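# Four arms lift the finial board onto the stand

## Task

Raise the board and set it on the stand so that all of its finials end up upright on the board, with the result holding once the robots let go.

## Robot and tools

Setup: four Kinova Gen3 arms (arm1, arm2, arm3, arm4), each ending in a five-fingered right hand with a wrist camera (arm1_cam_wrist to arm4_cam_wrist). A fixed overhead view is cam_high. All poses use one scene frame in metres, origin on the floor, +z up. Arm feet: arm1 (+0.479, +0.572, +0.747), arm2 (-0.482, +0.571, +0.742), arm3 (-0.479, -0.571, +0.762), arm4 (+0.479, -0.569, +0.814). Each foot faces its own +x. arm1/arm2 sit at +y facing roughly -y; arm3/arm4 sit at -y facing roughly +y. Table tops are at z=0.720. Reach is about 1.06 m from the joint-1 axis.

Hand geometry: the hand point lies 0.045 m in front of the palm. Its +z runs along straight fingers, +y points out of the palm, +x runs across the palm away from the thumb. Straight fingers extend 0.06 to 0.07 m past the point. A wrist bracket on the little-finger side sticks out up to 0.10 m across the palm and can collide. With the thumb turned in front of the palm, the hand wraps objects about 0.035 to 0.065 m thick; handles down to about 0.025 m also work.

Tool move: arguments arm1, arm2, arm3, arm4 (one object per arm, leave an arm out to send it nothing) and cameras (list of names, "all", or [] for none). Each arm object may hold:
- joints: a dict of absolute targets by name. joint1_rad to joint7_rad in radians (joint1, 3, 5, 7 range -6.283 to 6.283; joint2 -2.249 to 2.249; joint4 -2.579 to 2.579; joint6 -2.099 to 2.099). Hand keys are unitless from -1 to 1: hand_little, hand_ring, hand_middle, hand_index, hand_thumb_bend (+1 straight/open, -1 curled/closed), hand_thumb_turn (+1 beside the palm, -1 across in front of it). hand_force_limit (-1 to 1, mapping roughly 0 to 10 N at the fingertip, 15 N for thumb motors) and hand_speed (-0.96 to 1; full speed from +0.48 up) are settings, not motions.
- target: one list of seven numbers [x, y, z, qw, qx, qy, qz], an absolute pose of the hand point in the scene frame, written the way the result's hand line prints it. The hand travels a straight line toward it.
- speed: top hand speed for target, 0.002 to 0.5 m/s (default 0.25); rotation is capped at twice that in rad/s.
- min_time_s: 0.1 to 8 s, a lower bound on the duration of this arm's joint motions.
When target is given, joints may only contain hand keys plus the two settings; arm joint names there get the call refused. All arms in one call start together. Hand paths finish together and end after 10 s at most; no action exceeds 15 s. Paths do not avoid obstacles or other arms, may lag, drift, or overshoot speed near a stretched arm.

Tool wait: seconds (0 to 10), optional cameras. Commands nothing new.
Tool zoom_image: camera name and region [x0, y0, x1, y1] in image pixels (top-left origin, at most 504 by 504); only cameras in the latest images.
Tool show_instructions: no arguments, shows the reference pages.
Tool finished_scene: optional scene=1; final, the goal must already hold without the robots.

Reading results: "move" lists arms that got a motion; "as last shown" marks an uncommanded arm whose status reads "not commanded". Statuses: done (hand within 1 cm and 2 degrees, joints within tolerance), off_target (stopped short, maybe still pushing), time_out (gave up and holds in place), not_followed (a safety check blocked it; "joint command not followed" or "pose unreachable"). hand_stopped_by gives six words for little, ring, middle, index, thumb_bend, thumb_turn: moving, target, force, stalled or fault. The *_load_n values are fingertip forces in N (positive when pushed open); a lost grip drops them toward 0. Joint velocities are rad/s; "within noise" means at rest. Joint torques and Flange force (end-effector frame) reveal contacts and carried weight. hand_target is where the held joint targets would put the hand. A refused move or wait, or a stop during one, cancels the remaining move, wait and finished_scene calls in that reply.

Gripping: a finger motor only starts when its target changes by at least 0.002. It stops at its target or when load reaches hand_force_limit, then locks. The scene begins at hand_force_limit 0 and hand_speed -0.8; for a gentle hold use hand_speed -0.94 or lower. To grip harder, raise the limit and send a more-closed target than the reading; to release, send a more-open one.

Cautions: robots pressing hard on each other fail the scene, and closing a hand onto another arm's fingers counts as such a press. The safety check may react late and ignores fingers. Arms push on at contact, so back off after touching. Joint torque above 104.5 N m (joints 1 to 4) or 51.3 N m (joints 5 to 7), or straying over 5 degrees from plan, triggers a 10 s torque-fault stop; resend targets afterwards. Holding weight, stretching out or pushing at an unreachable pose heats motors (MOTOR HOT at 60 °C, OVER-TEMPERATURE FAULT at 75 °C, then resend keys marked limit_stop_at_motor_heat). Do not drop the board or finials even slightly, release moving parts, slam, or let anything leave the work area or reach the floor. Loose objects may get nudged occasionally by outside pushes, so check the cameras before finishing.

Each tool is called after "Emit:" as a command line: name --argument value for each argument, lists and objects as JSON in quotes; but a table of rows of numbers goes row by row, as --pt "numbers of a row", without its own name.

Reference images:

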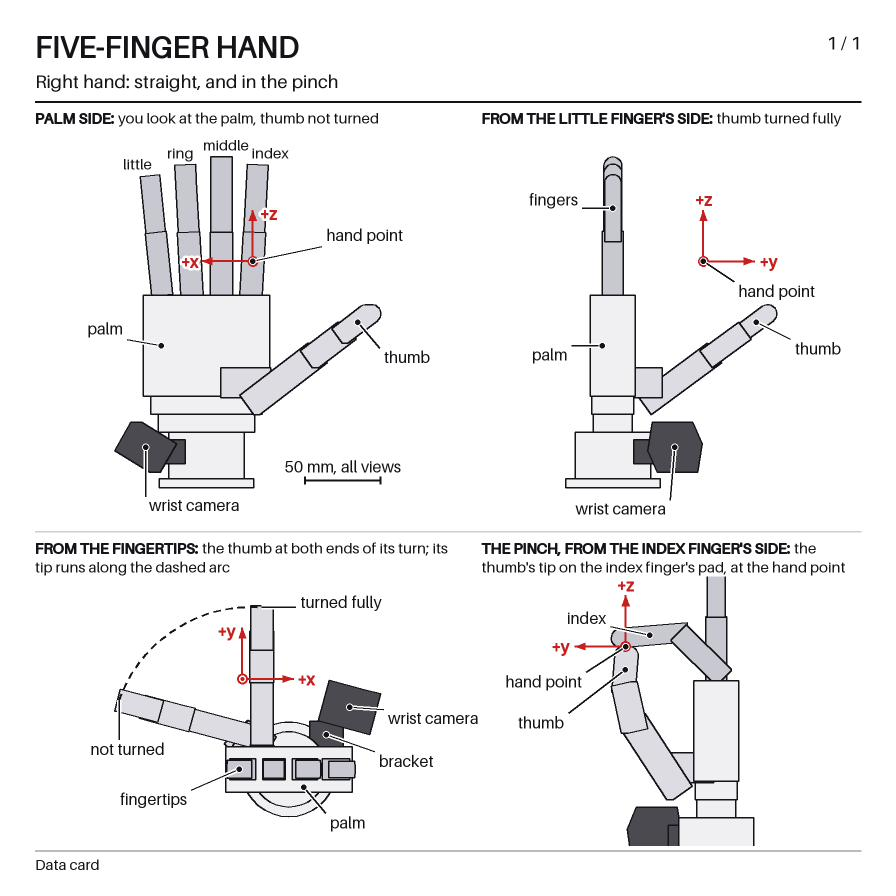

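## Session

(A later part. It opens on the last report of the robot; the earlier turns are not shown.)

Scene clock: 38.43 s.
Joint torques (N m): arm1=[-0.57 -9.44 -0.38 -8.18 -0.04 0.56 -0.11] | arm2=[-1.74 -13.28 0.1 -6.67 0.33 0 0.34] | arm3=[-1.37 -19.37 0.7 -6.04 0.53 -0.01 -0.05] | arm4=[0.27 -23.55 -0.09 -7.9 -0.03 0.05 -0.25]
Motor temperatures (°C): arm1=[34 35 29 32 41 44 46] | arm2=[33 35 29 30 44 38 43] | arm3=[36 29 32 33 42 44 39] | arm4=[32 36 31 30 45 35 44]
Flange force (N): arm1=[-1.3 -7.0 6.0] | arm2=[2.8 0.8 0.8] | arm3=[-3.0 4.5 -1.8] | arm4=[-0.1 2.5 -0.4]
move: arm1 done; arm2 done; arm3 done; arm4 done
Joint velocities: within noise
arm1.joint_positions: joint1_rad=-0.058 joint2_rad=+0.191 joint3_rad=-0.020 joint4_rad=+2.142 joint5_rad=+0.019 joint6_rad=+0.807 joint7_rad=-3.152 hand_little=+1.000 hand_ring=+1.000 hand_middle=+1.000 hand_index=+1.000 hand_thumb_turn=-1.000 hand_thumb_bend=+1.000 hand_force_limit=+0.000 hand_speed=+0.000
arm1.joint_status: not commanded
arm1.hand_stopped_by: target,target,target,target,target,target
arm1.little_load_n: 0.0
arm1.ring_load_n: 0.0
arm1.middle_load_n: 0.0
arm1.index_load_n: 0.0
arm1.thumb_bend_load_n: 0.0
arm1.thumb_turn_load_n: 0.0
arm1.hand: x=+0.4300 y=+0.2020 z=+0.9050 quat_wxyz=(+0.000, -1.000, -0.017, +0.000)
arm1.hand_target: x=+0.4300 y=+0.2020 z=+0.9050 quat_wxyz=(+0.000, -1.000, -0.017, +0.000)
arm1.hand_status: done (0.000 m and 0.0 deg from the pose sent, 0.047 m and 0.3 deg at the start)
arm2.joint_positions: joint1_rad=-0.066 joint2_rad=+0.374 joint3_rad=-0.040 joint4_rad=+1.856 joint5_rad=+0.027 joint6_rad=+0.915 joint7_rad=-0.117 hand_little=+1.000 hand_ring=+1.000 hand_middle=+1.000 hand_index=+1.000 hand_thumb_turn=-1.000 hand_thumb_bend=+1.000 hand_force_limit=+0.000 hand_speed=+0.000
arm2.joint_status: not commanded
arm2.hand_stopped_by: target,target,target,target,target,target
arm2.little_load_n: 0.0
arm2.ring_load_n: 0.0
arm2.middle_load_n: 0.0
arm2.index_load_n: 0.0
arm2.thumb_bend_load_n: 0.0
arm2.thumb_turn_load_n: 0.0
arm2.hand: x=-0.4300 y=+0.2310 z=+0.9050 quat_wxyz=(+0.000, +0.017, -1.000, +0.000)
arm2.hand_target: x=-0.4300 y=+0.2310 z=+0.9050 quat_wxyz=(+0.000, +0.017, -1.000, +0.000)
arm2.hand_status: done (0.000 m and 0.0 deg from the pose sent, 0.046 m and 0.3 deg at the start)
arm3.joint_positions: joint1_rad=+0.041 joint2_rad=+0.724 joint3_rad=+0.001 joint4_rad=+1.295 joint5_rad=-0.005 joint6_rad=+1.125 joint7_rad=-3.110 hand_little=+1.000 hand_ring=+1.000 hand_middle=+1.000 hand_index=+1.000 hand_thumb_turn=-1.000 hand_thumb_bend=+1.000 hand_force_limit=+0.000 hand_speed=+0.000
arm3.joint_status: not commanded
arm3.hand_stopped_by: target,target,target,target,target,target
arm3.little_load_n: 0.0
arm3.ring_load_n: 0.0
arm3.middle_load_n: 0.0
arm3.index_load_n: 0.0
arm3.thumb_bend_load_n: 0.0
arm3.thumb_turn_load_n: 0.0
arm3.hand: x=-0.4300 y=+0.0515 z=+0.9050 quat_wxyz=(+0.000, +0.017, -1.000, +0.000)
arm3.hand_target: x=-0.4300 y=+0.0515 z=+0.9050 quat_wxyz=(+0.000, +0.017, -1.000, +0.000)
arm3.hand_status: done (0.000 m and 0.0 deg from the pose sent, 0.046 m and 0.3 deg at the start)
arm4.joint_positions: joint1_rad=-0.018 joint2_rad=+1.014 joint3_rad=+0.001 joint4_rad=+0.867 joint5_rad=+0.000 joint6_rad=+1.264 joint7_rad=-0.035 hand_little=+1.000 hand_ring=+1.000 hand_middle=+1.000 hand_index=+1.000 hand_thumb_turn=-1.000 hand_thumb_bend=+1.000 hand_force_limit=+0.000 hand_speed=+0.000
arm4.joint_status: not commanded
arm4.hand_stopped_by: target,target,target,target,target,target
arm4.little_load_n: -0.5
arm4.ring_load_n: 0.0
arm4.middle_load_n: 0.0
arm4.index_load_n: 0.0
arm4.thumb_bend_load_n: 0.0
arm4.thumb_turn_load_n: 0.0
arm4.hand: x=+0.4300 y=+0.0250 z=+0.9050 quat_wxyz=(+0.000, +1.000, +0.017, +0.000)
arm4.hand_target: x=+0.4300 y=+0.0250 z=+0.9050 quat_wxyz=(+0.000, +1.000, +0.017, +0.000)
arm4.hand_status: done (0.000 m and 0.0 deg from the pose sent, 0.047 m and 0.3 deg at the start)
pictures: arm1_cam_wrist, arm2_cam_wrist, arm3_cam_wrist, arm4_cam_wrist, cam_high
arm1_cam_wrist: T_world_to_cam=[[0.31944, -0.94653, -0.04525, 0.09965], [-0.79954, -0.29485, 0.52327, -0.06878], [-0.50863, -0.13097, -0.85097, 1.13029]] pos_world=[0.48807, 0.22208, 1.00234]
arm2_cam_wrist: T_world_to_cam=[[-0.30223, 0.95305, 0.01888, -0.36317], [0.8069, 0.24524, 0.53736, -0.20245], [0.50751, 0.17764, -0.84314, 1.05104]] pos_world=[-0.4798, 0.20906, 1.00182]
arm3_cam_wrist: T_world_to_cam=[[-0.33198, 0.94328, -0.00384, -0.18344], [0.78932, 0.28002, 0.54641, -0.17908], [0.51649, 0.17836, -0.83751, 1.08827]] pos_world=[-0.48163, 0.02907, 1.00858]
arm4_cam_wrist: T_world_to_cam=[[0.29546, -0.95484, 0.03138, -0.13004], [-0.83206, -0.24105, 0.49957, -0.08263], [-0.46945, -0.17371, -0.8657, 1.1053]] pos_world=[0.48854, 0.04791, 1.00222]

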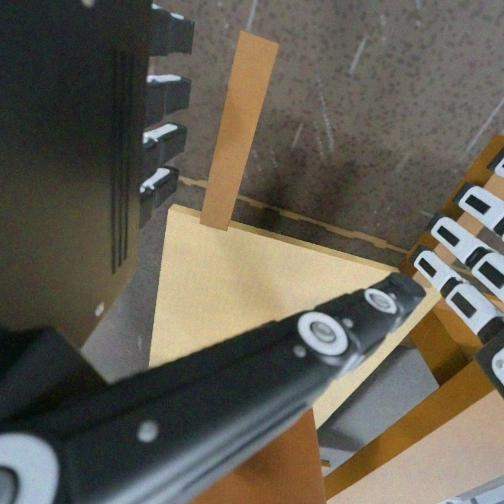

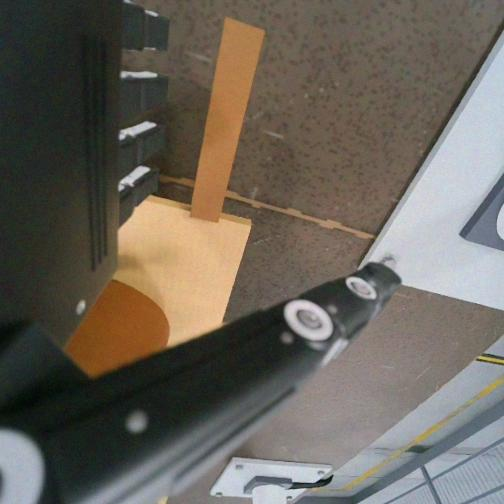

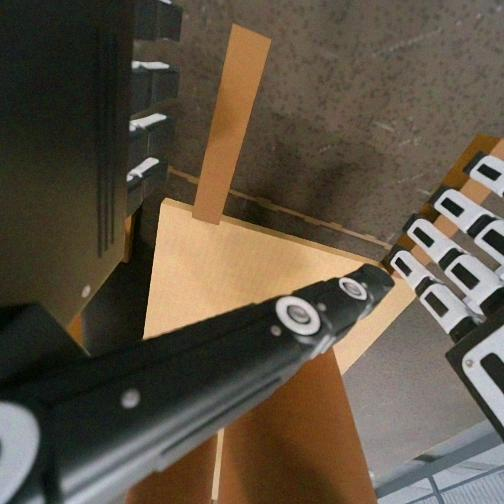

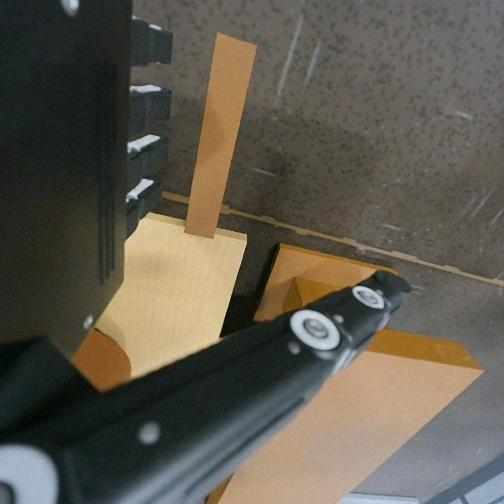

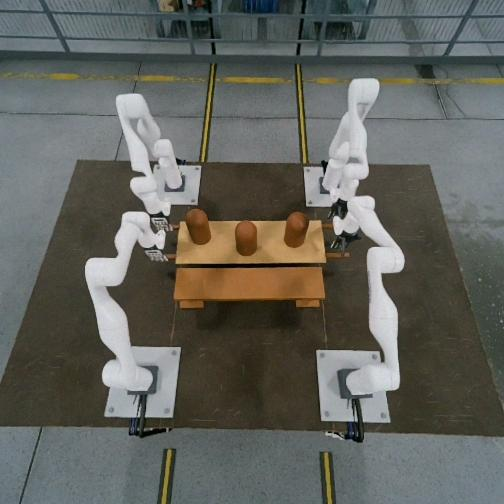

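Emit:
move --arm1 '{"target": [0.428, 0.201, 0.835, 0, 1, 0.018, 0], "speed": 0.06}' --arm2 '{"target": [-0.426, 0.2313, 0.835, 0, -0.018, 1, 0], "speed": 0.06}' --arm3 '{"target": [-0.428, 0.0517, 0.835, 0, -0.018, 1, 0], "speed": 0.06}' --arm4 '{"target": [0.430, 0.025, 0.835, 0, 1, 0.018, 0], "speed": 0.06}' --cameras '["all"]'

Emit:
zoom_image --camera "arm1_cam_wrist" --region '[100, 0, 350, 250]'

Emit:
zoom_image --camera "arm2_cam_wrist" --region '[100, 0, 350, 250]'

Emit:
zoom_image --camera "arm3_cam_wrist" --region '[100, 0, 350, 250]'

Emit:
zoom_image --camera "arm4_cam_wrist" --region '[100, 0, 350, 250]'

Scene clock: 44.30 s.
Joint torques (N m): arm1=[-0.53 -10.75 -0.37 -6.49 -0.12 0.58 -0.11] | arm2=[-1.73 -14.17 0.17 -5.43 0.32 0.04 0.35] | arm3=[-1.4 -19.85 0.77 -5.35 0.5 -0.01 -0.03] | arm4=[0.32 -23.91 -0.1 -7.48 -0.06 0.08 -0.25]
Motor temperatures (°C): arm1=[34 35 29 31 41 44 46] | arm2=[33 35 29 30 44 38 43] | arm3=[36 29 32 33 42 44 39] | arm4=[32 36 31 30 45 35 44]
Flange force (N): arm1=[-1.0 -7.8 4.8] | arm2=[3.2 0.6 0.6] | arm3=[-3.1 4.5 -1.3] | arm4=[-0.2 2.3 -0.6]
move: arm1 done; arm2 done; arm3 done; arm4 done
Joint velocities: within noise
arm1.joint_positions: joint1_rad=-0.052 joint2_rad=+0.353 joint3_rad=-0.018 joint4_rad=+2.244 joint5_rad=+0.030 joint6_rad=+0.544 joint7_rad=-3.154 hand_little=+1.000 hand_ring=+1.000 hand_middle=+1.000 hand_index=+1.000 hand_thumb_turn=-1.000 hand_thumb_bend=+1.000 hand_force_limit=+0.000 hand_speed=+0.000
arm1.joint_status: not commanded
arm1.hand_stopped_by: target,target,target,target,target,target
arm1.little_load_n: 0.0
arm1.ring_load_n: 0.0
arm1.middle_load_n: 0.0
arm1.index_load_n: 0.0
arm1.thumb_bend_load_n: 0.0
arm1.thumb_turn_load_n: 0.0
arm1.hand: x=+0.4280 y=+0.2010 z=+0.8350 quat_wxyz=(+0.000, -1.000, -0.018, +0.000)
arm1.hand_target: x=+0.4280 y=+0.2010 z=+0.8350 quat_wxyz=(+0.000, -1.000, -0.018, +0.000)
arm1.hand_status: done (0.000 m and 0.0 deg from the pose sent, 0.070 m and 0.1 deg at the start)
arm2.joint_positions: joint1_rad=-0.076 joint2_rad=+0.495 joint3_rad=-0.039 joint4_rad=+1.948 joint5_rad=+0.039 joint6_rad=+0.701 joint7_rad=-0.137 hand_little=+1.000 hand_ring=+1.000 hand_middle=+1.000 hand_index=+1.000 hand_thumb_turn=-1.000 hand_thumb_bend=+1.000 hand_force_limit=+0.000 hand_speed=+0.000
arm2.joint_status: not commanded
arm2.hand_stopped_by: target,target,target,target,target,target
arm2.little_load_n: 0.0
arm2.ring_load_n: 0.0
arm2.middle_load_n: 0.0
arm2.index_load_n: 0.0
arm2.thumb_bend_load_n: 0.0
arm2.thumb_turn_load_n: 0.0
arm2.hand: x=-0.4260 y=+0.2313 z=+0.8350 quat_wxyz=(+0.000, +0.018, -1.000, +0.000)
arm2.hand_target: x=-0.4260 y=+0.2313 z=+0.8350 quat_wxyz=(+0.000, +0.018, -1.000, +0.000)
arm2.hand_status: done (0.000 m and 0.0 deg from the pose sent, 0.070 m and 0.1 deg at the start)
arm3.joint_positions: joint1_rad=+0.046 joint2_rad=+0.810 joint3_rad=-0.003 joint4_rad=+1.373 joint5_rad=-0.002 joint6_rad=+0.961 joint7_rad=-3.106 hand_little=+1.000 hand_ring=+1.000 hand_middle=+1.000 hand_index=+1.000 hand_thumb_turn=-1.000 hand_thumb_bend=+1.000 hand_force_limit=+0.000 hand_speed=+0.000
arm3.joint_status: not commanded
arm3.hand_stopped_by: target,target,target,target,target,target
arm3.little_load_n: 0.0
arm3.ring_load_n: 0.0
arm3.middle_load_n: 0.0
arm3.index_load_n: 0.0
arm3.thumb_bend_load_n: 0.0
arm3.thumb_turn_load_n: 0.0
arm3.hand: x=-0.4280 y=+0.0517 z=+0.8350 quat_wxyz=(+0.000, +0.018, -1.000, +0.000)
arm3.hand_target: x=-0.4280 y=+0.0517 z=+0.8350 quat_wxyz=(+0.000, +0.018, -1.000, +0.000)
arm3.hand_status: done (0.000 m and 0.0 deg from the pose sent, 0.070 m and 0.1 deg at the start)
arm4.joint_positions: joint1_rad=-0.017 joint2_rad=+1.093 joint3_rad=-0.002 joint4_rad=+0.930 joint5_rad=+0.003 joint6_rad=+1.122 joint7_rad=-0.035 hand_little=+1.000 hand_ring=+1.000 hand_middle=+1.000 hand_index=+1.000 hand_thumb_turn=-1.000 hand_thumb_bend=+1.000 hand_force_limit=+0.000 hand_speed=+0.000
arm4.joint_status: not commanded
arm4.hand_stopped_by: target,target,target,target,target,target
arm4.little_load_n: 0.0
arm4.ring_load_n: 0.0
arm4.middle_load_n: 0.0
arm4.index_load_n: 0.0
arm4.thumb_bend_load_n: 0.0
arm4.thumb_turn_load_n: 0.0
arm4.hand: x=+0.4300 y=+0.0250 z=+0.8350 quat_wxyz=(+0.000, +1.000, +0.018, +0.000)
arm4.hand_target: x=+0.4300 y=+0.0250 z=+0.8350 quat_wxyz=(+0.000, +1.000, +0.018, +0.000)
arm4.hand_status: done (0.000 m and 0.0 deg from the pose sent, 0.070 m and 0.1 deg at the start)
pictures: arm1_cam_wrist, arm2_cam_wrist, arm3_cam_wrist, arm4_cam_wrist, cam_high
arm1_cam_wrist: T_world_to_cam=[[0.32121, -0.94593, -0.04524, 0.09527], [-0.79896, -0.29633, 0.5233, -0.034], [-0.50841, -0.13195, -0.85095, 1.06968]] pos_world=[0.48607, 0.22118, 0.93234]
arm2_cam_wrist: T_world_to_cam=[[-0.3041, 0.95245, 0.01891, -0.36163], [0.80644, 0.24681, 0.53734, -0.16865], [0.50713, 0.17865, -0.84315, 0.98957]] pos_world=[-0.4758, 0.20927, 0.93182]
arm3_cam_wrist: T_world_to_cam=[[-0.33383, 0.94262, -0.00374, -0.18407], [0.7888, 0.28153, 0.54639, -0.1428], [0.51609, 0.17945, -0.83752, 1.02832]] pos_world=[-0.47952, 0.02918, 0.93858]
arm4_cam_wrist: T_world_to_cam=[[0.29742, -0.95423, 0.03139, -0.12871], [-0.83155, -0.24274, 0.49961, -0.04788], [-0.46912, -0.1747, -0.86568, 1.04445]] pos_world=[0.48843, 0.04802, 0.93212]

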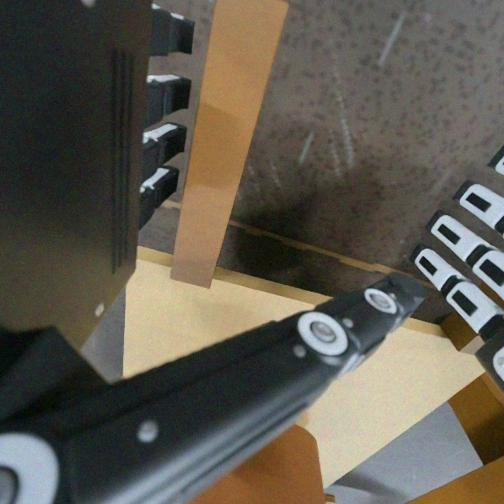

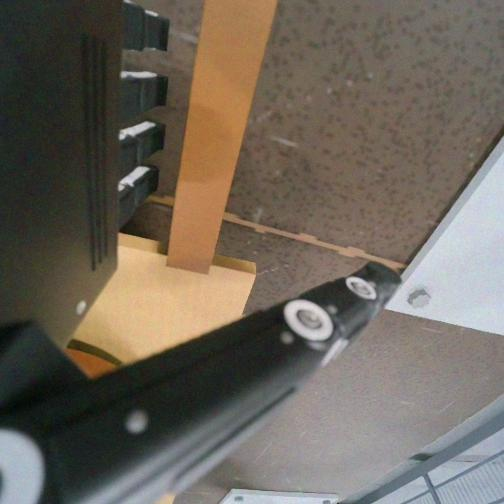

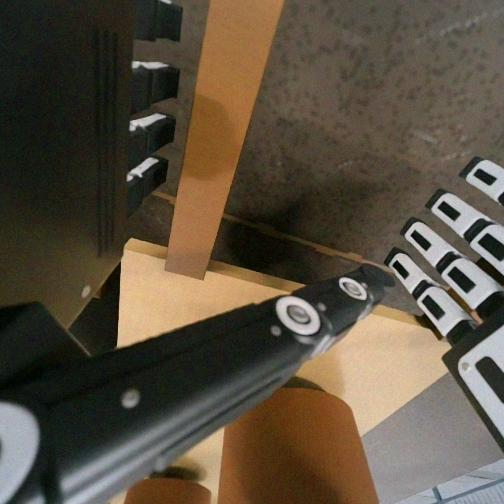

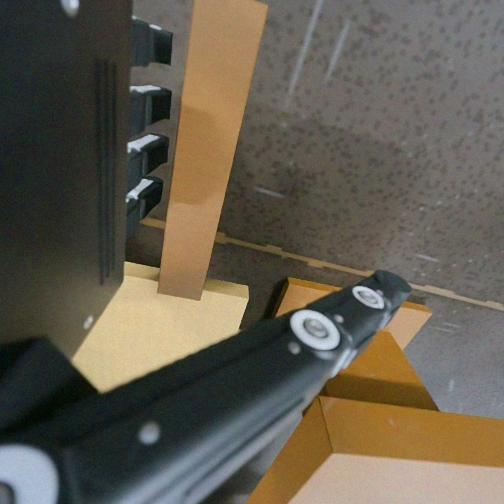

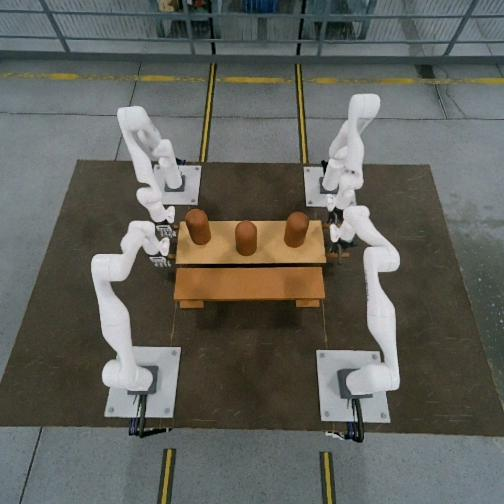

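Scaled by 2.016 from the camera's image (finer frame: 720x720).

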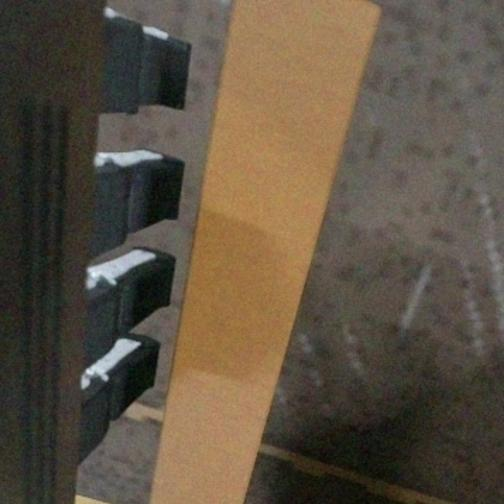

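Scaled by 2.016 from the camera's image (finer frame: 720x720).

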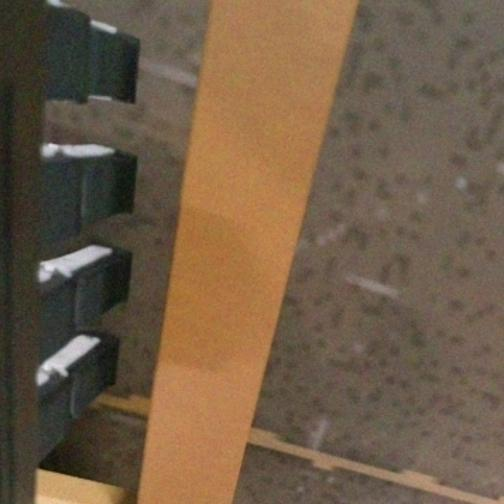

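Scaled by 2.016 from the camera's image (finer frame: 720x720).

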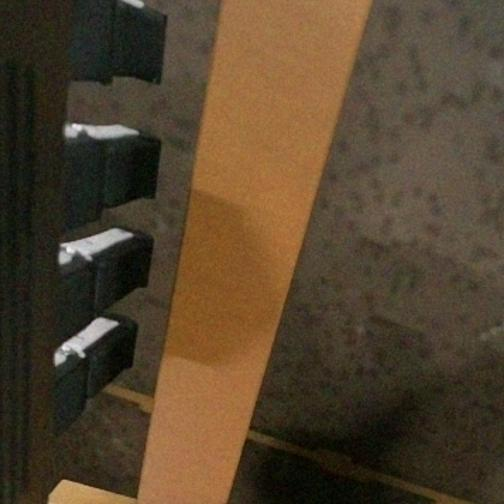

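Scaled by 2.016 from the camera's image (finer frame: 720x720).

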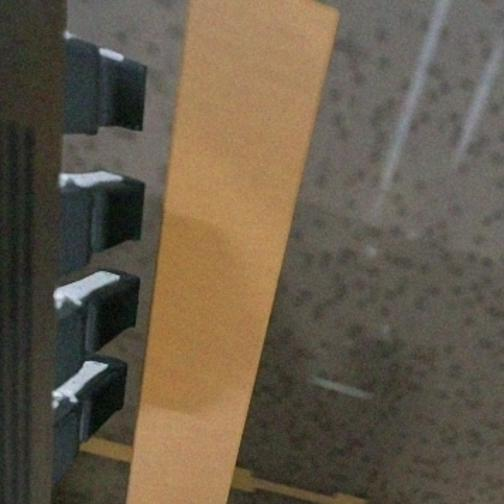

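Emit:
move --arm1 '{"target": [0.428, 0.201, 0.810, 0, 1, 0.019, 0], "speed": 0.05}' --arm2 '{"target": [-0.426, 0.2313, 0.8015, 0, -0.019, 1, 0], "speed": 0.05}' --arm3 '{"target": [-0.428, 0.0517, 0.817, 0, -0.019, 1, 0], "speed": 0.05}' --arm4 '{"target": [0.430, 0.025, 0.810, 0, 1, 0.019, 0], "speed": 0.05}' --cameras '[]'

Emit:
move --arm1 '{"joints": {"hand_little": 0.0, "hand_ring": 0.0, "hand_middle": 0.0, "hand_index": 0.0, "hand_force_limit": -0.5, "hand_speed": -0.6}}' --arm2 '{"joints": {"hand_little": 0.0, "hand_ring": 0.0, "hand_middle": 0.0, "hand_index": 0.0, "hand_force_limit": -0.5, "hand_speed": -0.6}}' --arm3 '{"joints": {"hand_little": 0.0, "hand_ring": 0.0, "hand_middle": 0.0, "hand_index": 0.0, "hand_force_limit": -0.5, "hand_speed": -0.6}}' --arm4 '{"joints": {"hand_little": 0.0, "hand_ring": 0.0, "hand_middle": 0.0, "hand_index": 0.0, "hand_force_limit": -0.5, "hand_speed": -0.6}}' --cameras '["all"]'

Scene clock: 50.10 s.
Joint torques (N m): arm1=[-0.51 -11.33 -0.39 -5.75 -0.12 0.53 -0.12] | arm2=[-1.68 -14.69 0.15 -4.79 0.33 0.07 0.36] | arm3=[-1.37 -20.06 0.69 -5.15 0.52 -0.01 -0.03] | arm4=[0.3 -23.88 -0.15 -7.18 -0.01 0.08 -0.21]
Motor temperatures (°C): arm1=[34 35 29 31 41 44 46] | arm2=[33 35 29 30 44 38 43] | arm3=[36 30 32 33 42 44 39] | arm4=[32 37 31 30 45 35 44]
Flange force (N): arm1=[-0.9 -7.8 4.3] | arm2=[3.2 0.6 0.7] | arm3=[-3.1 4.7 -1.1] | arm4=[-0.2 1.8 -1.0]
move: arm1 done; arm2 done; arm3 done; arm4 done
Joint velocities: within noise
arm1.joint_positions: joint1_rad=-0.053 joint2_rad=+0.420 joint3_rad=-0.016 joint4_rad=+2.272 joint5_rad=+0.037 joint6_rad=+0.448 joint7_rad=-3.158 hand_little=+1.000 hand_ring=+1.000 hand_middle=+1.000 hand_index=+1.000 hand_thumb_turn=-1.000 hand_thumb_bend=+1.000 hand_force_limit=+0.000 hand_speed=+0.000
arm1.joint_status: not commanded
arm1.hand_stopped_by: target,target,target,target,target,target
arm1.little_load_n: 0.0
arm1.ring_load_n: 0.0
arm1.middle_load_n: 0.0
arm1.index_load_n: 0.0
arm1.thumb_bend_load_n: 0.0
arm1.thumb_turn_load_n: 0.0
arm1.hand: x=+0.4280 y=+0.2010 z=+0.8100 quat_wxyz=(+0.000, -1.000, -0.019, +0.000)
arm1.hand_target: x=+0.4280 y=+0.2010 z=+0.8100 quat_wxyz=(+0.000, -1.000, -0.019, +0.000)
arm1.hand_status: done (0.000 m and 0.0 deg from the pose sent, 0.025 m and 0.1 deg at the start)
arm2.joint_positions: joint1_rad=-0.078 joint2_rad=+0.564 joint3_rad=-0.037 joint4_rad=+1.979 joint5_rad=+0.046 joint6_rad=+0.602 joint7_rad=-0.141 hand_little=+1.000 hand_ring=+1.000 hand_middle=+1.000 hand_index=+1.000 hand_thumb_turn=-1.000 hand_thumb_bend=+1.000 hand_force_limit=+0.000 hand_speed=+0.000
arm2.joint_status: not commanded
arm2.hand_stopped_by: target,target,target,target,target,target
arm2.little_load_n: 0.0
arm2.ring_load_n: 0.0
arm2.middle_load_n: 0.0
arm2.index_load_n: 0.0
arm2.thumb_bend_load_n: -0.5
arm2.thumb_turn_load_n: 0.0
arm2.hand: x=-0.4260 y=+0.2313 z=+0.8015 quat_wxyz=(+0.000, +0.019, -1.000, +0.000)
arm2.hand_target: x=-0.4260 y=+0.2313 z=+0.8015 quat_wxyz=(+0.000, +0.019, -1.000, +0.000)
arm2.hand_status: done (0.000 m and 0.0 deg from the pose sent, 0.034 m and 0.1 deg at the start)
arm3.joint_positions: joint1_rad=+0.047 joint2_rad=+0.836 joint3_rad=-0.004 joint4_rad=+1.388 joint5_rad=-0.001 joint6_rad=+0.921 joint7_rad=-3.105 hand_little=+1.000 hand_ring=+1.000 hand_middle=+1.000 hand_index=+1.000 hand_thumb_turn=-1.000 hand_thumb_bend=+1.000 hand_force_limit=+0.000 hand_speed=+0.000
arm3.joint_status: not commanded
arm3.hand_stopped_by: target,target,target,target,target,target
arm3.little_load_n: 0.0
arm3.ring_load_n: 0.0
arm3.middle_load_n: 0.0
arm3.index_load_n: 0.0
arm3.thumb_bend_load_n: 0.0
arm3.thumb_turn_load_n: 0.0
arm3.hand: x=-0.4280 y=+0.0517 z=+0.8170 quat_wxyz=(+0.000, +0.019, -1.000, +0.000)
arm3.hand_target: x=-0.4280 y=+0.0517 z=+0.8170 quat_wxyz=(+0.000, +0.019, -1.000, +0.000)
arm3.hand_status: done (0.000 m and 0.0 deg from the pose sent, 0.018 m and 0.1 deg at the start)
arm4.joint_positions: joint1_rad=-0.017 joint2_rad=+1.126 joint3_rad=-0.003 joint4_rad=+0.940 joint5_rad=+0.004 joint6_rad=+1.078 joint7_rad=-0.034 hand_little=+1.000 hand_ring=+1.000 hand_middle=+1.000 hand_index=+1.000 hand_thumb_turn=-1.000 hand_thumb_bend=+1.000 hand_force_limit=+0.000 hand_speed=+0.000
arm4.joint_status: not commanded
arm4.hand_stopped_by: target,target,target,target,target,target
arm4.little_load_n: 0.0
arm4.ring_load_n: 0.0
arm4.middle_load_n: 0.0
arm4.index_load_n: 0.5
arm4.thumb_bend_load_n: 0.0
arm4.thumb_turn_load_n: 0.0
arm4.hand: x=+0.4300 y=+0.0250 z=+0.8100 quat_wxyz=(+0.000, +1.000, +0.019, +0.000)
arm4.hand_target: x=+0.4300 y=+0.0250 z=+0.8100 quat_wxyz=(+0.000, +1.000, +0.019, +0.000)
arm4.hand_status: done (0.000 m and 0.0 deg from the pose sent, 0.025 m and 0.1 deg at the start)

Scene clock: 51.50 s.
Joint torques (N m): arm1=[-0.08 -16.93 0.43 -8.73 0.33 0.06 -0.1] | arm2=[-1.68 -14.68 0.14 -4.82 0.36 0.02 0.32] | arm3=[-0.07 -30.67 2.01 -10.65 0.9 -0.84 -0.15] | arm4=[0.38 -24 -0.06 -7.33 -0.1 0.06 -0.28]
Motor temperatures (°C): arm1=[34 35 29 31 41 44 46] | arm2=[33 35 29 30 44 38 43] | arm3=[36 30 32 33 42 44 39] | arm4=[32 37 31 30 45 35 44]
Flange force (N): arm1=[0.8 -8.4 20.9] | arm2=[3.3 0.6 0.5] | arm3=[-0.9 3.5 16.6] | arm4=[-0.3 2.4 -0.8]
move: arm1 done; arm2 done; arm3 off_target; arm4 done
Joint velocities: within noise
arm1.joint_positions: joint1_rad=-0.053 joint2_rad=+0.420 joint3_rad=-0.016 joint4_rad=+2.272 joint5_rad=+0.037 joint6_rad=+0.448 joint7_rad=-3.158 hand_little=+0.000 hand_ring=+0.000 hand_middle=+0.000 hand_index=+0.001 hand_thumb_turn=-1.000 hand_thumb_bend=+1.000 hand_force_limit=-0.500 hand_speed=-0.600
arm1.joint_status: all done
arm1.hand_stopped_by: target,target,target,target,target,target
arm1.little_load_n: 0.5
arm1.ring_load_n: 1.5
arm1.middle_load_n: 0.5
arm1.index_load_n: 2.5
arm1.thumb_bend_load_n: 0.0
arm1.thumb_turn_load_n: 0.0
arm1.hand: x=+0.4280 y=+0.2010 z=+0.8100 quat_wxyz=(+0.000, -1.000, -0.019, +0.000)
arm1.hand_target: x=+0.4280 y=+0.2010 z=+0.8100 quat_wxyz=(+0.000, -1.000, -0.019, +0.000)
arm1.hand_status: not commanded
arm2.joint_positions: joint1_rad=-0.078 joint2_rad=+0.564 joint3_rad=-0.037 joint4_rad=+1.979 joint5_rad=+0.046 joint6_rad=+0.602 joint7_rad=-0.141 hand_little=+0.000 hand_ring=+0.000 hand_middle=+0.000 hand_index=+0.000 hand_thumb_turn=-1.000 hand_thumb_bend=+1.000 hand_force_limit=-0.500 hand_speed=-0.600
arm2.joint_status: all done
arm2.hand_stopped_by: target,target,target,target,target,target
arm2.little_load_n: 0.0
arm2.ring_load_n: 0.0
arm2.middle_load_n: 0.0
arm2.index_load_n: 0.0
arm2.thumb_bend_load_n: 0.0
arm2.thumb_turn_load_n: 0.0
arm2.hand: x=-0.4260 y=+0.2313 z=+0.8015 quat_wxyz=(+0.000, +0.019, -1.000, +0.000)
arm2.hand_target: x=-0.4260 y=+0.2313 z=+0.8015 quat_wxyz=(+0.000, +0.019, -1.000, +0.000)
arm2.hand_status: not commanded
arm3.joint_positions: joint1_rad=+0.047 joint2_rad=+0.836 joint3_rad=-0.004 joint4_rad=+1.388 joint5_rad=-0.001 joint6_rad=+0.921 joint7_rad=-3.105 hand_little=+0.001 hand_ring=+0.009 hand_middle=+0.010 hand_index=+0.046 hand_thumb_turn=-1.000 hand_thumb_bend=+1.000 hand_force_limit=-0.500 hand_speed=-0.600
arm3.joint_status: hand_index off_target (ended at +0.046, target +0.000); the others done
arm3.hand_stopped_by: target,force,force,force,target,target
arm3.little_load_n: 2.0
arm3.ring_load_n: 2.5
arm3.middle_load_n: 3.0
arm3.index_load_n: 0.0
arm3.thumb_bend_load_n: 0.0
arm3.thumb_turn_load_n: 0.0
arm3.hand: x=-0.4280 y=+0.0517 z=+0.8170 quat_wxyz=(+0.000, +0.019, -1.000, +0.000)
arm3.hand_target: x=-0.4280 y=+0.0517 z=+0.8170 quat_wxyz=(+0.000, +0.019, -1.000, +0.000)
arm3.hand_status: not commanded
arm4.joint_positions: joint1_rad=-0.017 joint2_rad=+1.126 joint3_rad=-0.003 joint4_rad=+0.940 joint5_rad=+0.004 joint6_rad=+1.078 joint7_rad=-0.034 hand_little=+0.000 hand_ring=+0.000 hand_middle=+0.000 hand_index=+0.000 hand_thumb_turn=-1.000 hand_thumb_bend=+1.000 hand_force_limit=-0.500 hand_speed=-0.600
arm4.joint_status: all done
arm4.hand_stopped_by: target,target,target,target,target,target
arm4.little_load_n: 0.0
arm4.ring_load_n: 0.0
arm4.middle_load_n: 0.0
arm4.index_load_n: 0.0
arm4.thumb_bend_load_n: 0.0
arm4.thumb_turn_load_n: 0.0
arm4.hand: x=+0.4300 y=+0.0250 z=+0.8100 quat_wxyz=(+0.000, +1.000, +0.019, +0.000)
arm4.hand_target: x=+0.4300 y=+0.0250 z=+0.8100 quat_wxyz=(+0.000, +1.000, +0.019, +0.000)
arm4.hand_status: not commanded
pictures: arm1_cam_wrist, arm2_cam_wrist, arm3_cam_wrist, arm4_cam_wrist, cam_high
arm1_cam_wrist: T_world_to_cam=[[0.32318, -0.94525, -0.04532, 0.09329], [-0.79835, -0.29805, 0.52326, -0.02074], [-0.50812, -0.13293, -0.85097, 1.04852]] pos_world=[0.48607, 0.22138, 0.90734]
arm2_cam_wrist: T_world_to_cam=[[-0.30598, 0.95185, 0.01889, -0.36166], [0.80592, 0.2484, 0.53739, -0.15126], [0.50682, 0.17966, -0.84312, 0.96095]] pos_world=[-0.47579, 0.20918, 0.89832]
arm3_cam_wrist: T_world_to_cam=[[-0.33572, 0.94195, -0.00382, -0.18486], [0.78821, 0.28314, 0.54641, -0.1333], [0.51577, 0.18043, -0.83751, 1.01307]] pos_world=[-0.47951, 0.02909, 0.92058]
arm4_cam_wrist: T_world_to_cam=[[0.29923, -0.95366, 0.03139, -0.12873], [-0.83108, -0.24432, 0.49962, -0.03554], [-0.4688, -0.17559, -0.86568, 1.0227]] pos_world=[0.48843, 0.04812, 0.90712]

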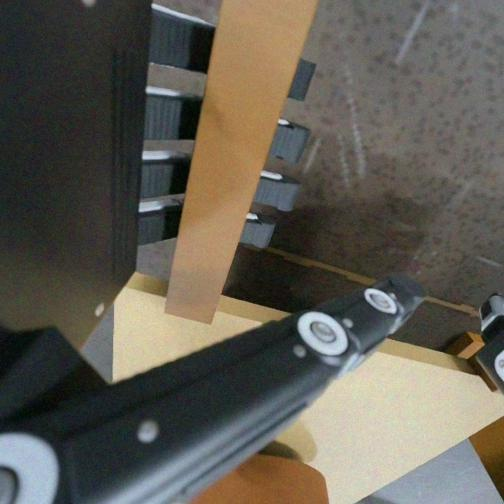

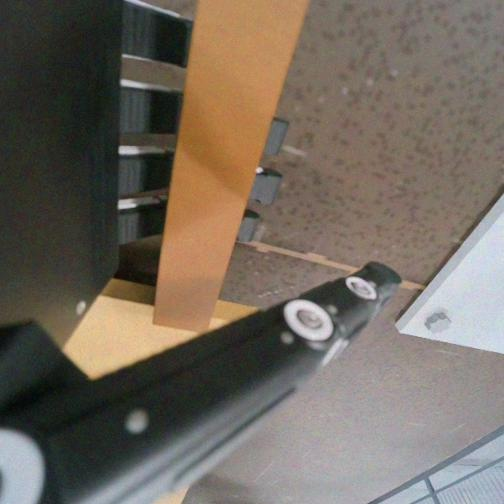

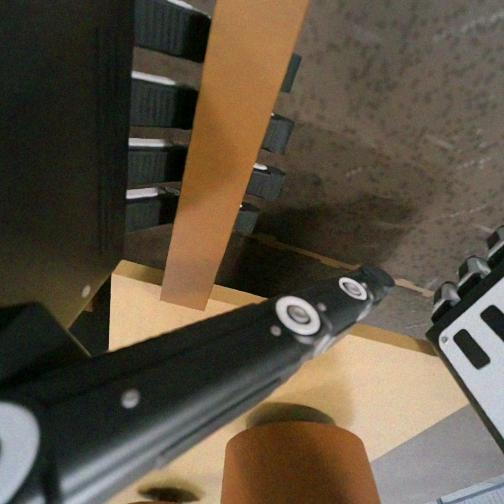

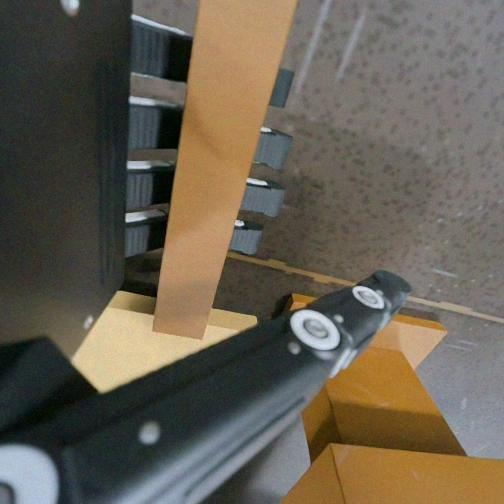

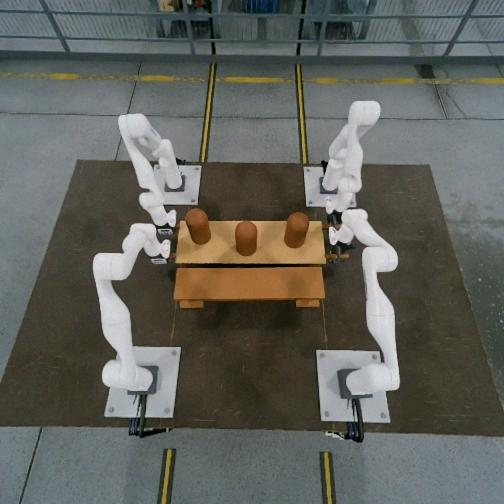

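Emit:
move --arm1 '{"target": [0.428, 0.200, 0.797, 0, 1, 0.019, 0], "speed": 0.05}' --arm2 '{"target": [-0.426, 0.2323, 0.789, 0, -0.019, 1, 0], "speed": 0.05}' --arm3 '{"target": [-0.428, 0.0527, 0.804, 0, -0.019, 1, 0], "speed": 0.05}' --arm4 '{"target": [0.430, 0.024, 0.797, 0, 1, 0.019, 0], "speed": 0.05}' --cameras '[]'

Emit:
move --arm1 '{"joints": {"hand_little": -1.0, "hand_ring": -1.0, "hand_middle": -1.0, "hand_index": -1.0, "hand_force_limit": -0.5, "hand_speed": -0.88}}' --arm2 '{"joints": {"hand_little": -1.0, "hand_ring": -1.0, "hand_middle": -1.0, "hand_index": -1.0, "hand_force_limit": -0.5, "hand_speed": -0.88}}' --arm3 '{"joints": {"hand_little": -1.0, "hand_ring": -1.0, "hand_middle": -1.0, "hand_index": -1.0, "hand_force_limit": -0.5, "hand_speed": -0.88}}' --arm4 '{"joints": {"hand_little": -1.0, "hand_ring": -1.0, "hand_middle": -1.0, "hand_index": -1.0, "hand_force_limit": -0.5, "hand_speed": -0.88}}' --cameras '["all"]'

Scene clock: 54.10 s.
Joint torques (N m): arm1=[-0.59 -11.57 -0.25 -5.5 -0.08 0.58 -0.12] | arm2=[-1.76 -14.81 0.15 -4.54 0.31 0.07 0.36] | arm3=[-1.37 -20.18 0.72 -5.13 0.52 -0.04 -0.05] | arm4=[0.36 -23.99 -0.06 -7.14 -0.09 0.15 -0.24]
Motor temperatures (°C): arm1=[34 35 29 31 41 44 46] | arm2=[33 35 29 30 44 38 43] | arm3=[36 30 32 33 42 44 39] | arm4=[32 37 31 30 45 35 44]
Flange force (N): arm1=[-1.0 -8.4 4.0] | arm2=[3.5 0.6 0.6] | arm3=[-3.1 4.3 -1.0] | arm4=[-0.3 2.2 -0.8]
move: arm1 done; arm2 done; arm3 done; arm4 done
Joint velocities: within noise
arm1.joint_positions: joint1_rad=-0.054 joint2_rad=+0.458 joint3_rad=-0.013 joint4_rad=+2.281 joint5_rad=+0.040 joint6_rad=+0.401 joint7_rad=-3.160 hand_little=+0.000 hand_ring=+0.000 hand_middle=+0.000 hand_index=+0.001 hand_thumb_turn=-1.000 hand_thumb_bend=+1.000 hand_force_limit=-0.500 hand_speed=-0.600
arm1.joint_status: not commanded
arm1.hand_stopped_by: target,target,target,target,target,target
arm1.little_load_n: 0.0
arm1.ring_load_n: 0.0
arm1.middle_load_n: 0.0
arm1.index_load_n: 0.0
arm1.thumb_bend_load_n: 0.0
arm1.thumb_turn_load_n: 0.0
arm1.hand: x=+0.4280 y=+0.2000 z=+0.7970 quat_wxyz=(+0.000, -1.000, -0.019, +0.000)
arm1.hand_target: x=+0.4280 y=+0.2000 z=+0.7970 quat_wxyz=(+0.000, -1.000, -0.019, +0.000)
arm1.hand_status: done (0.000 m and 0.0 deg from the pose sent, 0.013 m and 0.0 deg at the start)
arm2.joint_positions: joint1_rad=-0.080 joint2_rad=+0.590 joint3_rad=-0.035 joint4_rad=+1.992 joint5_rad=+0.049 joint6_rad=+0.563 joint7_rad=-0.144 hand_little=+0.000 hand_ring=+0.000 hand_middle=+0.000 hand_index=+0.000 hand_thumb_turn=-1.000 hand_thumb_bend=+1.000 hand_force_limit=-0.500 hand_speed=-0.600
arm2.joint_status: not commanded
arm2.hand_stopped_by: target,target,target,target,target,target
arm2.little_load_n: 0.0
arm2.ring_load_n: 0.0
arm2.middle_load_n: 0.0
arm2.index_load_n: 0.0
arm2.thumb_bend_load_n: 0.0
arm2.thumb_turn_load_n: 0.0
arm2.hand: x=-0.4260 y=+0.2323 z=+0.7890 quat_wxyz=(+0.000, +0.019, -1.000, +0.000)
arm2.hand_target: x=-0.4260 y=+0.2323 z=+0.7890 quat_wxyz=(+0.000, +0.019, -1.000, +0.000)
arm2.hand_status: done (0.000 m and 0.0 deg from the pose sent, 0.013 m and 0.0 deg at the start)
arm3.joint_positions: joint1_rad=+0.047 joint2_rad=+0.857 joint3_rad=-0.005 joint4_rad=+1.392 joint5_rad=+0.000 joint6_rad=+0.895 joint7_rad=-3.105 hand_little=+0.000 hand_ring=+0.009 hand_middle=+0.009 hand_index=+0.046 hand_thumb_turn=-1.000 hand_thumb_bend=+1.000 hand_force_limit=-0.500 hand_speed=-0.600
arm3.joint_status: not commanded
arm3.hand_stopped_by: target,force,force,force,target,target
arm3.little_load_n: 0.0
arm3.ring_load_n: 0.0
arm3.middle_load_n: 0.0
arm3.index_load_n: 0.0
arm3.thumb_bend_load_n: 0.0
arm3.thumb_turn_load_n: 0.0
arm3.hand: x=-0.4280 y=+0.0527 z=+0.8040 quat_wxyz=(+0.000, +0.019, -1.000, +0.000)
arm3.hand_target: x=-0.4280 y=+0.0527 z=+0.8040 quat_wxyz=(+0.000, +0.019, -1.000, +0.000)
arm3.hand_status: done (0.000 m and 0.0 deg from the pose sent, 0.013 m and 0.0 deg at the start)
arm4.joint_positions: joint1_rad=-0.017 joint2_rad=+1.142 joint3_rad=-0.004 joint4_rad=+0.949 joint5_rad=+0.005 joint6_rad=+1.053 joint7_rad=-0.034 hand_little=+0.000 hand_ring=+0.000 hand_middle=+0.000 hand_index=+0.000 hand_thumb_turn=-1.000 hand_thumb_bend=+1.000 hand_force_limit=-0.500 hand_speed=-0.600
arm4.joint_status: not commanded
arm4.hand_stopped_by: target,target,target,target,target,target
arm4.little_load_n: 0.0
arm4.ring_load_n: 0.0
arm4.middle_load_n: 0.0
arm4.index_load_n: 0.0
arm4.thumb_bend_load_n: 0.0
arm4.thumb_turn_load_n: 0.0
arm4.hand: x=+0.4300 y=+0.0240 z=+0.7970 quat_wxyz=(+0.000, +1.000, +0.019, +0.000)
arm4.hand_target: x=+0.4300 y=+0.0240 z=+0.7970 quat_wxyz=(+0.000, +1.000, +0.019, +0.000)
arm4.hand_status: done (0.000 m and 0.0 deg from the pose sent, 0.013 m and 0.0 deg at the start)

Scene clock: 57.30 s.
Joint torques (N m): arm1=[-0.64 -13.92 -0.31 -6.66 -0.12 0.18 -0.14] | arm2=[-1.56 -19.48 0.36 -7.47 0.39 -0.22 0.37] | arm3=[-1.39 -25.26 0.81 -8.53 0.55 -1.16 -0.06] | arm4=[0.62 -30.67 0.18 -9.89 -0.08 0.66 -0.21]
Motor temperatures (°C): arm1=[34 35 29 31 41 44 46] | arm2=[33 35 29 30 44 38 43] | arm3=[36 30 32 33 42 44 39] | arm4=[32 37 31 30 45 35 44]
Flange force (N): arm1=[-1.2 -8.4 10.3] | arm2=[3.0 3.3 12.0] | arm3=[-3.0 1.9 6.4] | arm4=[-0.8 3.8 10.3]
move: arm1 off_target; arm2 off_target; arm3 off_target; arm4 off_target
Joint velocities: within noise
arm1.joint_positions: joint1_rad=-0.054 joint2_rad=+0.458 joint3_rad=-0.013 joint4_rad=+2.281 joint5_rad=+0.040 joint6_rad=+0.401 joint7_rad=-3.161 hand_little=-0.389 hand_ring=-0.388 hand_middle=-0.399 hand_index=-0.399 hand_thumb_turn=-1.000 hand_thumb_bend=+1.000 hand_force_limit=-0.500 hand_speed=-0.880
arm1.joint_status: hand_little off_target (ended at -0.389, target -1.000); hand_ring off_target (ended at -0.388, target -1.000); hand_middle off_target (ended at -0.399, target -1.000); hand_index off_target (ended at -0.399, target -1.000); the others done
arm1.hand_stopped_by: force,force,force,force,target,target
arm1.little_load_n: 1.0
arm1.ring_load_n: 1.0
arm1.middle_load_n: 1.5
arm1.index_load_n: 1.0
arm1.thumb_bend_load_n: 0.0
arm1.thumb_turn_load_n: 0.0
arm1.hand: x=+0.4280 y=+0.2000 z=+0.7970 quat_wxyz=(+0.000, -1.000, -0.019, +0.000)
arm1.hand_target: x=+0.4280 y=+0.2000 z=+0.7970 quat_wxyz=(+0.000, -1.000, -0.019, +0.000)
arm1.hand_status: not commanded
arm2.joint_positions: joint1_rad=-0.080 joint2_rad=+0.590 joint3_rad=-0.035 joint4_rad=+1.992 joint5_rad=+0.049 joint6_rad=+0.563 joint7_rad=-0.144 hand_little=-0.534 hand_ring=-0.523 hand_middle=-0.534 hand_index=-0.544 hand_thumb_turn=-1.000 hand_thumb_bend=+1.000 hand_force_limit=-0.500 hand_speed=-0.880
arm2.joint_status: hand_little off_target (ended at -0.534, target -1.000); hand_ring off_target (ended at -0.523, target -1.000); hand_middle off_target (ended at -0.534, target -1.000); hand_index off_target (ended at -0.544, target -1.000); the others done
arm2.hand_stopped_by: force,force,force,force,target,target
arm2.little_load_n: 2.5
arm2.ring_load_n: 1.0
arm2.middle_load_n: 2.0
arm2.index_load_n: 3.5
arm2.thumb_bend_load_n: 0.0
arm2.thumb_turn_load_n: 0.0
arm2.hand: x=-0.4260 y=+0.2323 z=+0.7890 quat_wxyz=(+0.000, +0.019, -1.000, +0.000)
arm2.hand_target: x=-0.4260 y=+0.2323 z=+0.7890 quat_wxyz=(+0.000, +0.019, -1.000, +0.000)
arm2.hand_status: not commanded
arm3.joint_positions: joint1_rad=+0.047 joint2_rad=+0.857 joint3_rad=-0.005 joint4_rad=+1.392 joint5_rad=+0.000 joint6_rad=+0.895 joint7_rad=-3.105 hand_little=-0.266 hand_ring=-0.267 hand_middle=-0.268 hand_index=-0.276 hand_thumb_turn=-1.000 hand_thumb_bend=+1.000 hand_force_limit=-0.500 hand_speed=-0.880
arm3.joint_status: hand_little off_target (ended at -0.266, target -1.000); hand_ring off_target (ended at -0.267, target -1.000); hand_middle off_target (ended at -0.268, target -1.000); hand_index off_target (ended at -0.276, target -1.000); the others done
arm3.hand_stopped_by: force,force,force,force,target,target
arm3.little_load_n: 1.0
arm3.ring_load_n: 1.5
arm3.middle_load_n: 0.5
arm3.index_load_n: 2.5
arm3.thumb_bend_load_n: 0.0
arm3.thumb_turn_load_n: 0.0
arm3.hand: x=-0.4280 y=+0.0527 z=+0.8040 quat_wxyz=(+0.000, +0.019, -1.000, +0.000)
arm3.hand_target: x=-0.4280 y=+0.0527 z=+0.8040 quat_wxyz=(+0.000, +0.019, -1.000, +0.000)
arm3.hand_status: not commanded
arm4.joint_positions: joint1_rad=-0.017 joint2_rad=+1.142 joint3_rad=-0.004 joint4_rad=+0.949 joint5_rad=+0.005 joint6_rad=+1.053 joint7_rad=-0.034 hand_little=-0.478 hand_ring=-0.467 hand_middle=-0.489 hand_index=-0.500 hand_thumb_turn=-1.000 hand_thumb_bend=+1.000 hand_force_limit=-0.500 hand_speed=-0.880
arm4.joint_status: hand_little off_target (ended at -0.478, target -1.000); hand_ring off_target (ended at -0.467, target -1.000); hand_middle off_target (ended at -0.489, target -1.000); hand_index off_target (ended at -0.500, target -1.000); the others done
arm4.hand_stopped_by: force,force,force,force,target,target
arm4.little_load_n: 2.0
arm4.ring_load_n: 0.5
arm4.middle_load_n: 3.0
arm4.index_load_n: 5.5
arm4.thumb_bend_load_n: 0.0
arm4.thumb_turn_load_n: 0.0
arm4.hand: x=+0.4300 y=+0.0240 z=+0.7970 quat_wxyz=(+0.000, +1.000, +0.019, +0.000)
arm4.hand_target: x=+0.4300 y=+0.0240 z=+0.7970 quat_wxyz=(+0.000, +1.000, +0.019, +0.000)
arm4.hand_status: not commanded
pictures: arm1_cam_wrist, arm2_cam_wrist, arm3_cam_wrist, arm4_cam_wrist, cam_high
arm1_cam_wrist: T_world_to_cam=[[0.32315, -0.94527, -0.04519, 0.09156], [-0.79837, -0.29795, 0.52329, -0.01431], [-0.50811, -0.13303, -0.85096, 1.03732]] pos_world=[0.48607, 0.22028, 0.89434]
arm2_cam_wrist: T_world_to_cam=[[-0.30598, 0.95185, 0.01889, -0.36238], [0.80592, 0.2484, 0.53739, -0.14479], [0.50682, 0.17966, -0.84312, 0.95023]] pos_world=[-0.47579, 0.21018, 0.88582]
arm3_cam_wrist: T_world_to_cam=[[-0.33565, 0.94198, -0.00377, -0.18586], [0.78824, 0.28305, 0.54641, -0.12646], [0.51578, 0.18043, -0.83751, 1.002]] pos_world=[-0.47951, 0.03009, 0.90758]
arm4_cam_wrist: T_world_to_cam=[[0.29924, -0.95366, 0.03141, -0.12921], [-0.83112, -0.24434, 0.49955, -0.02918], [-0.46872, -0.1756, -0.86572, 1.01129]] pos_world=[0.48843, 0.04722, 0.89412]

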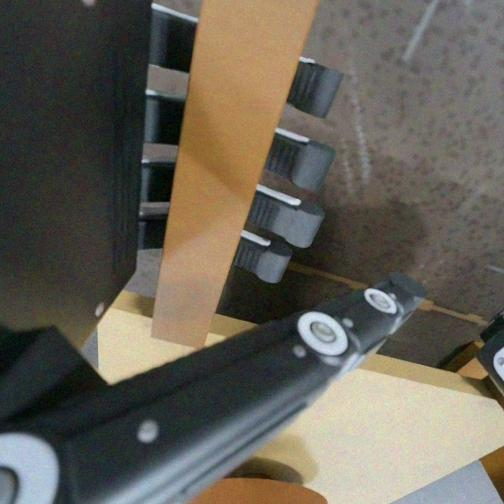

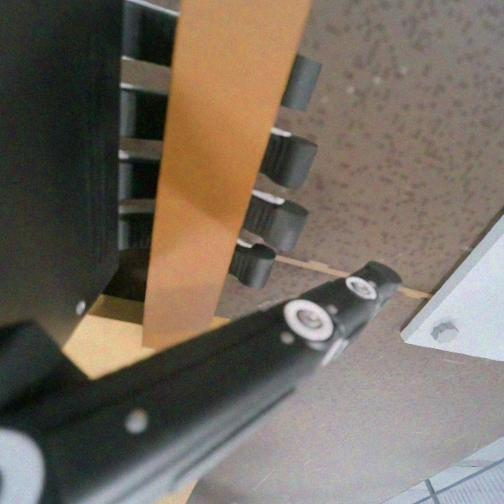

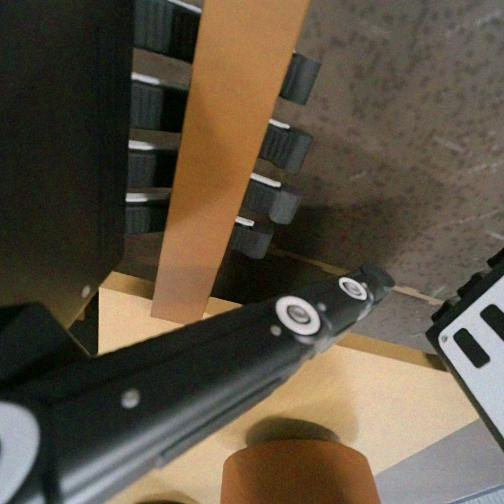

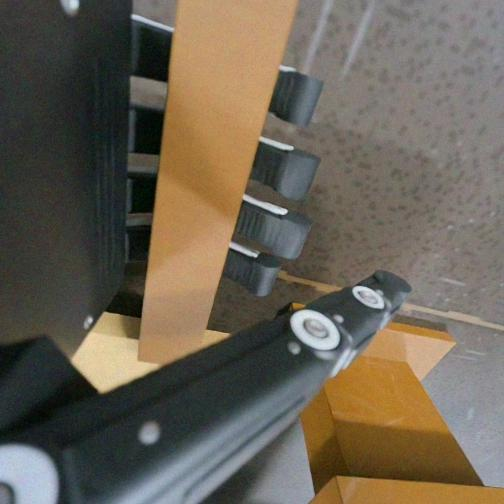

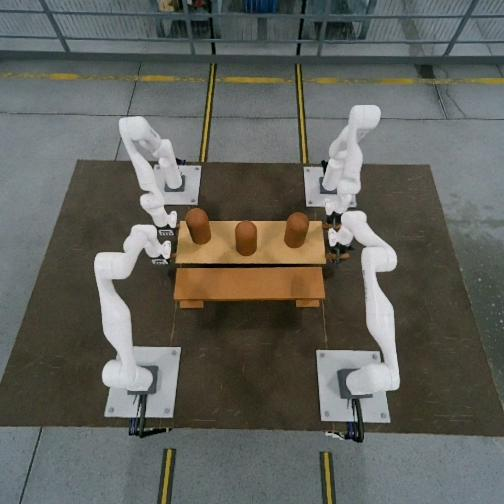

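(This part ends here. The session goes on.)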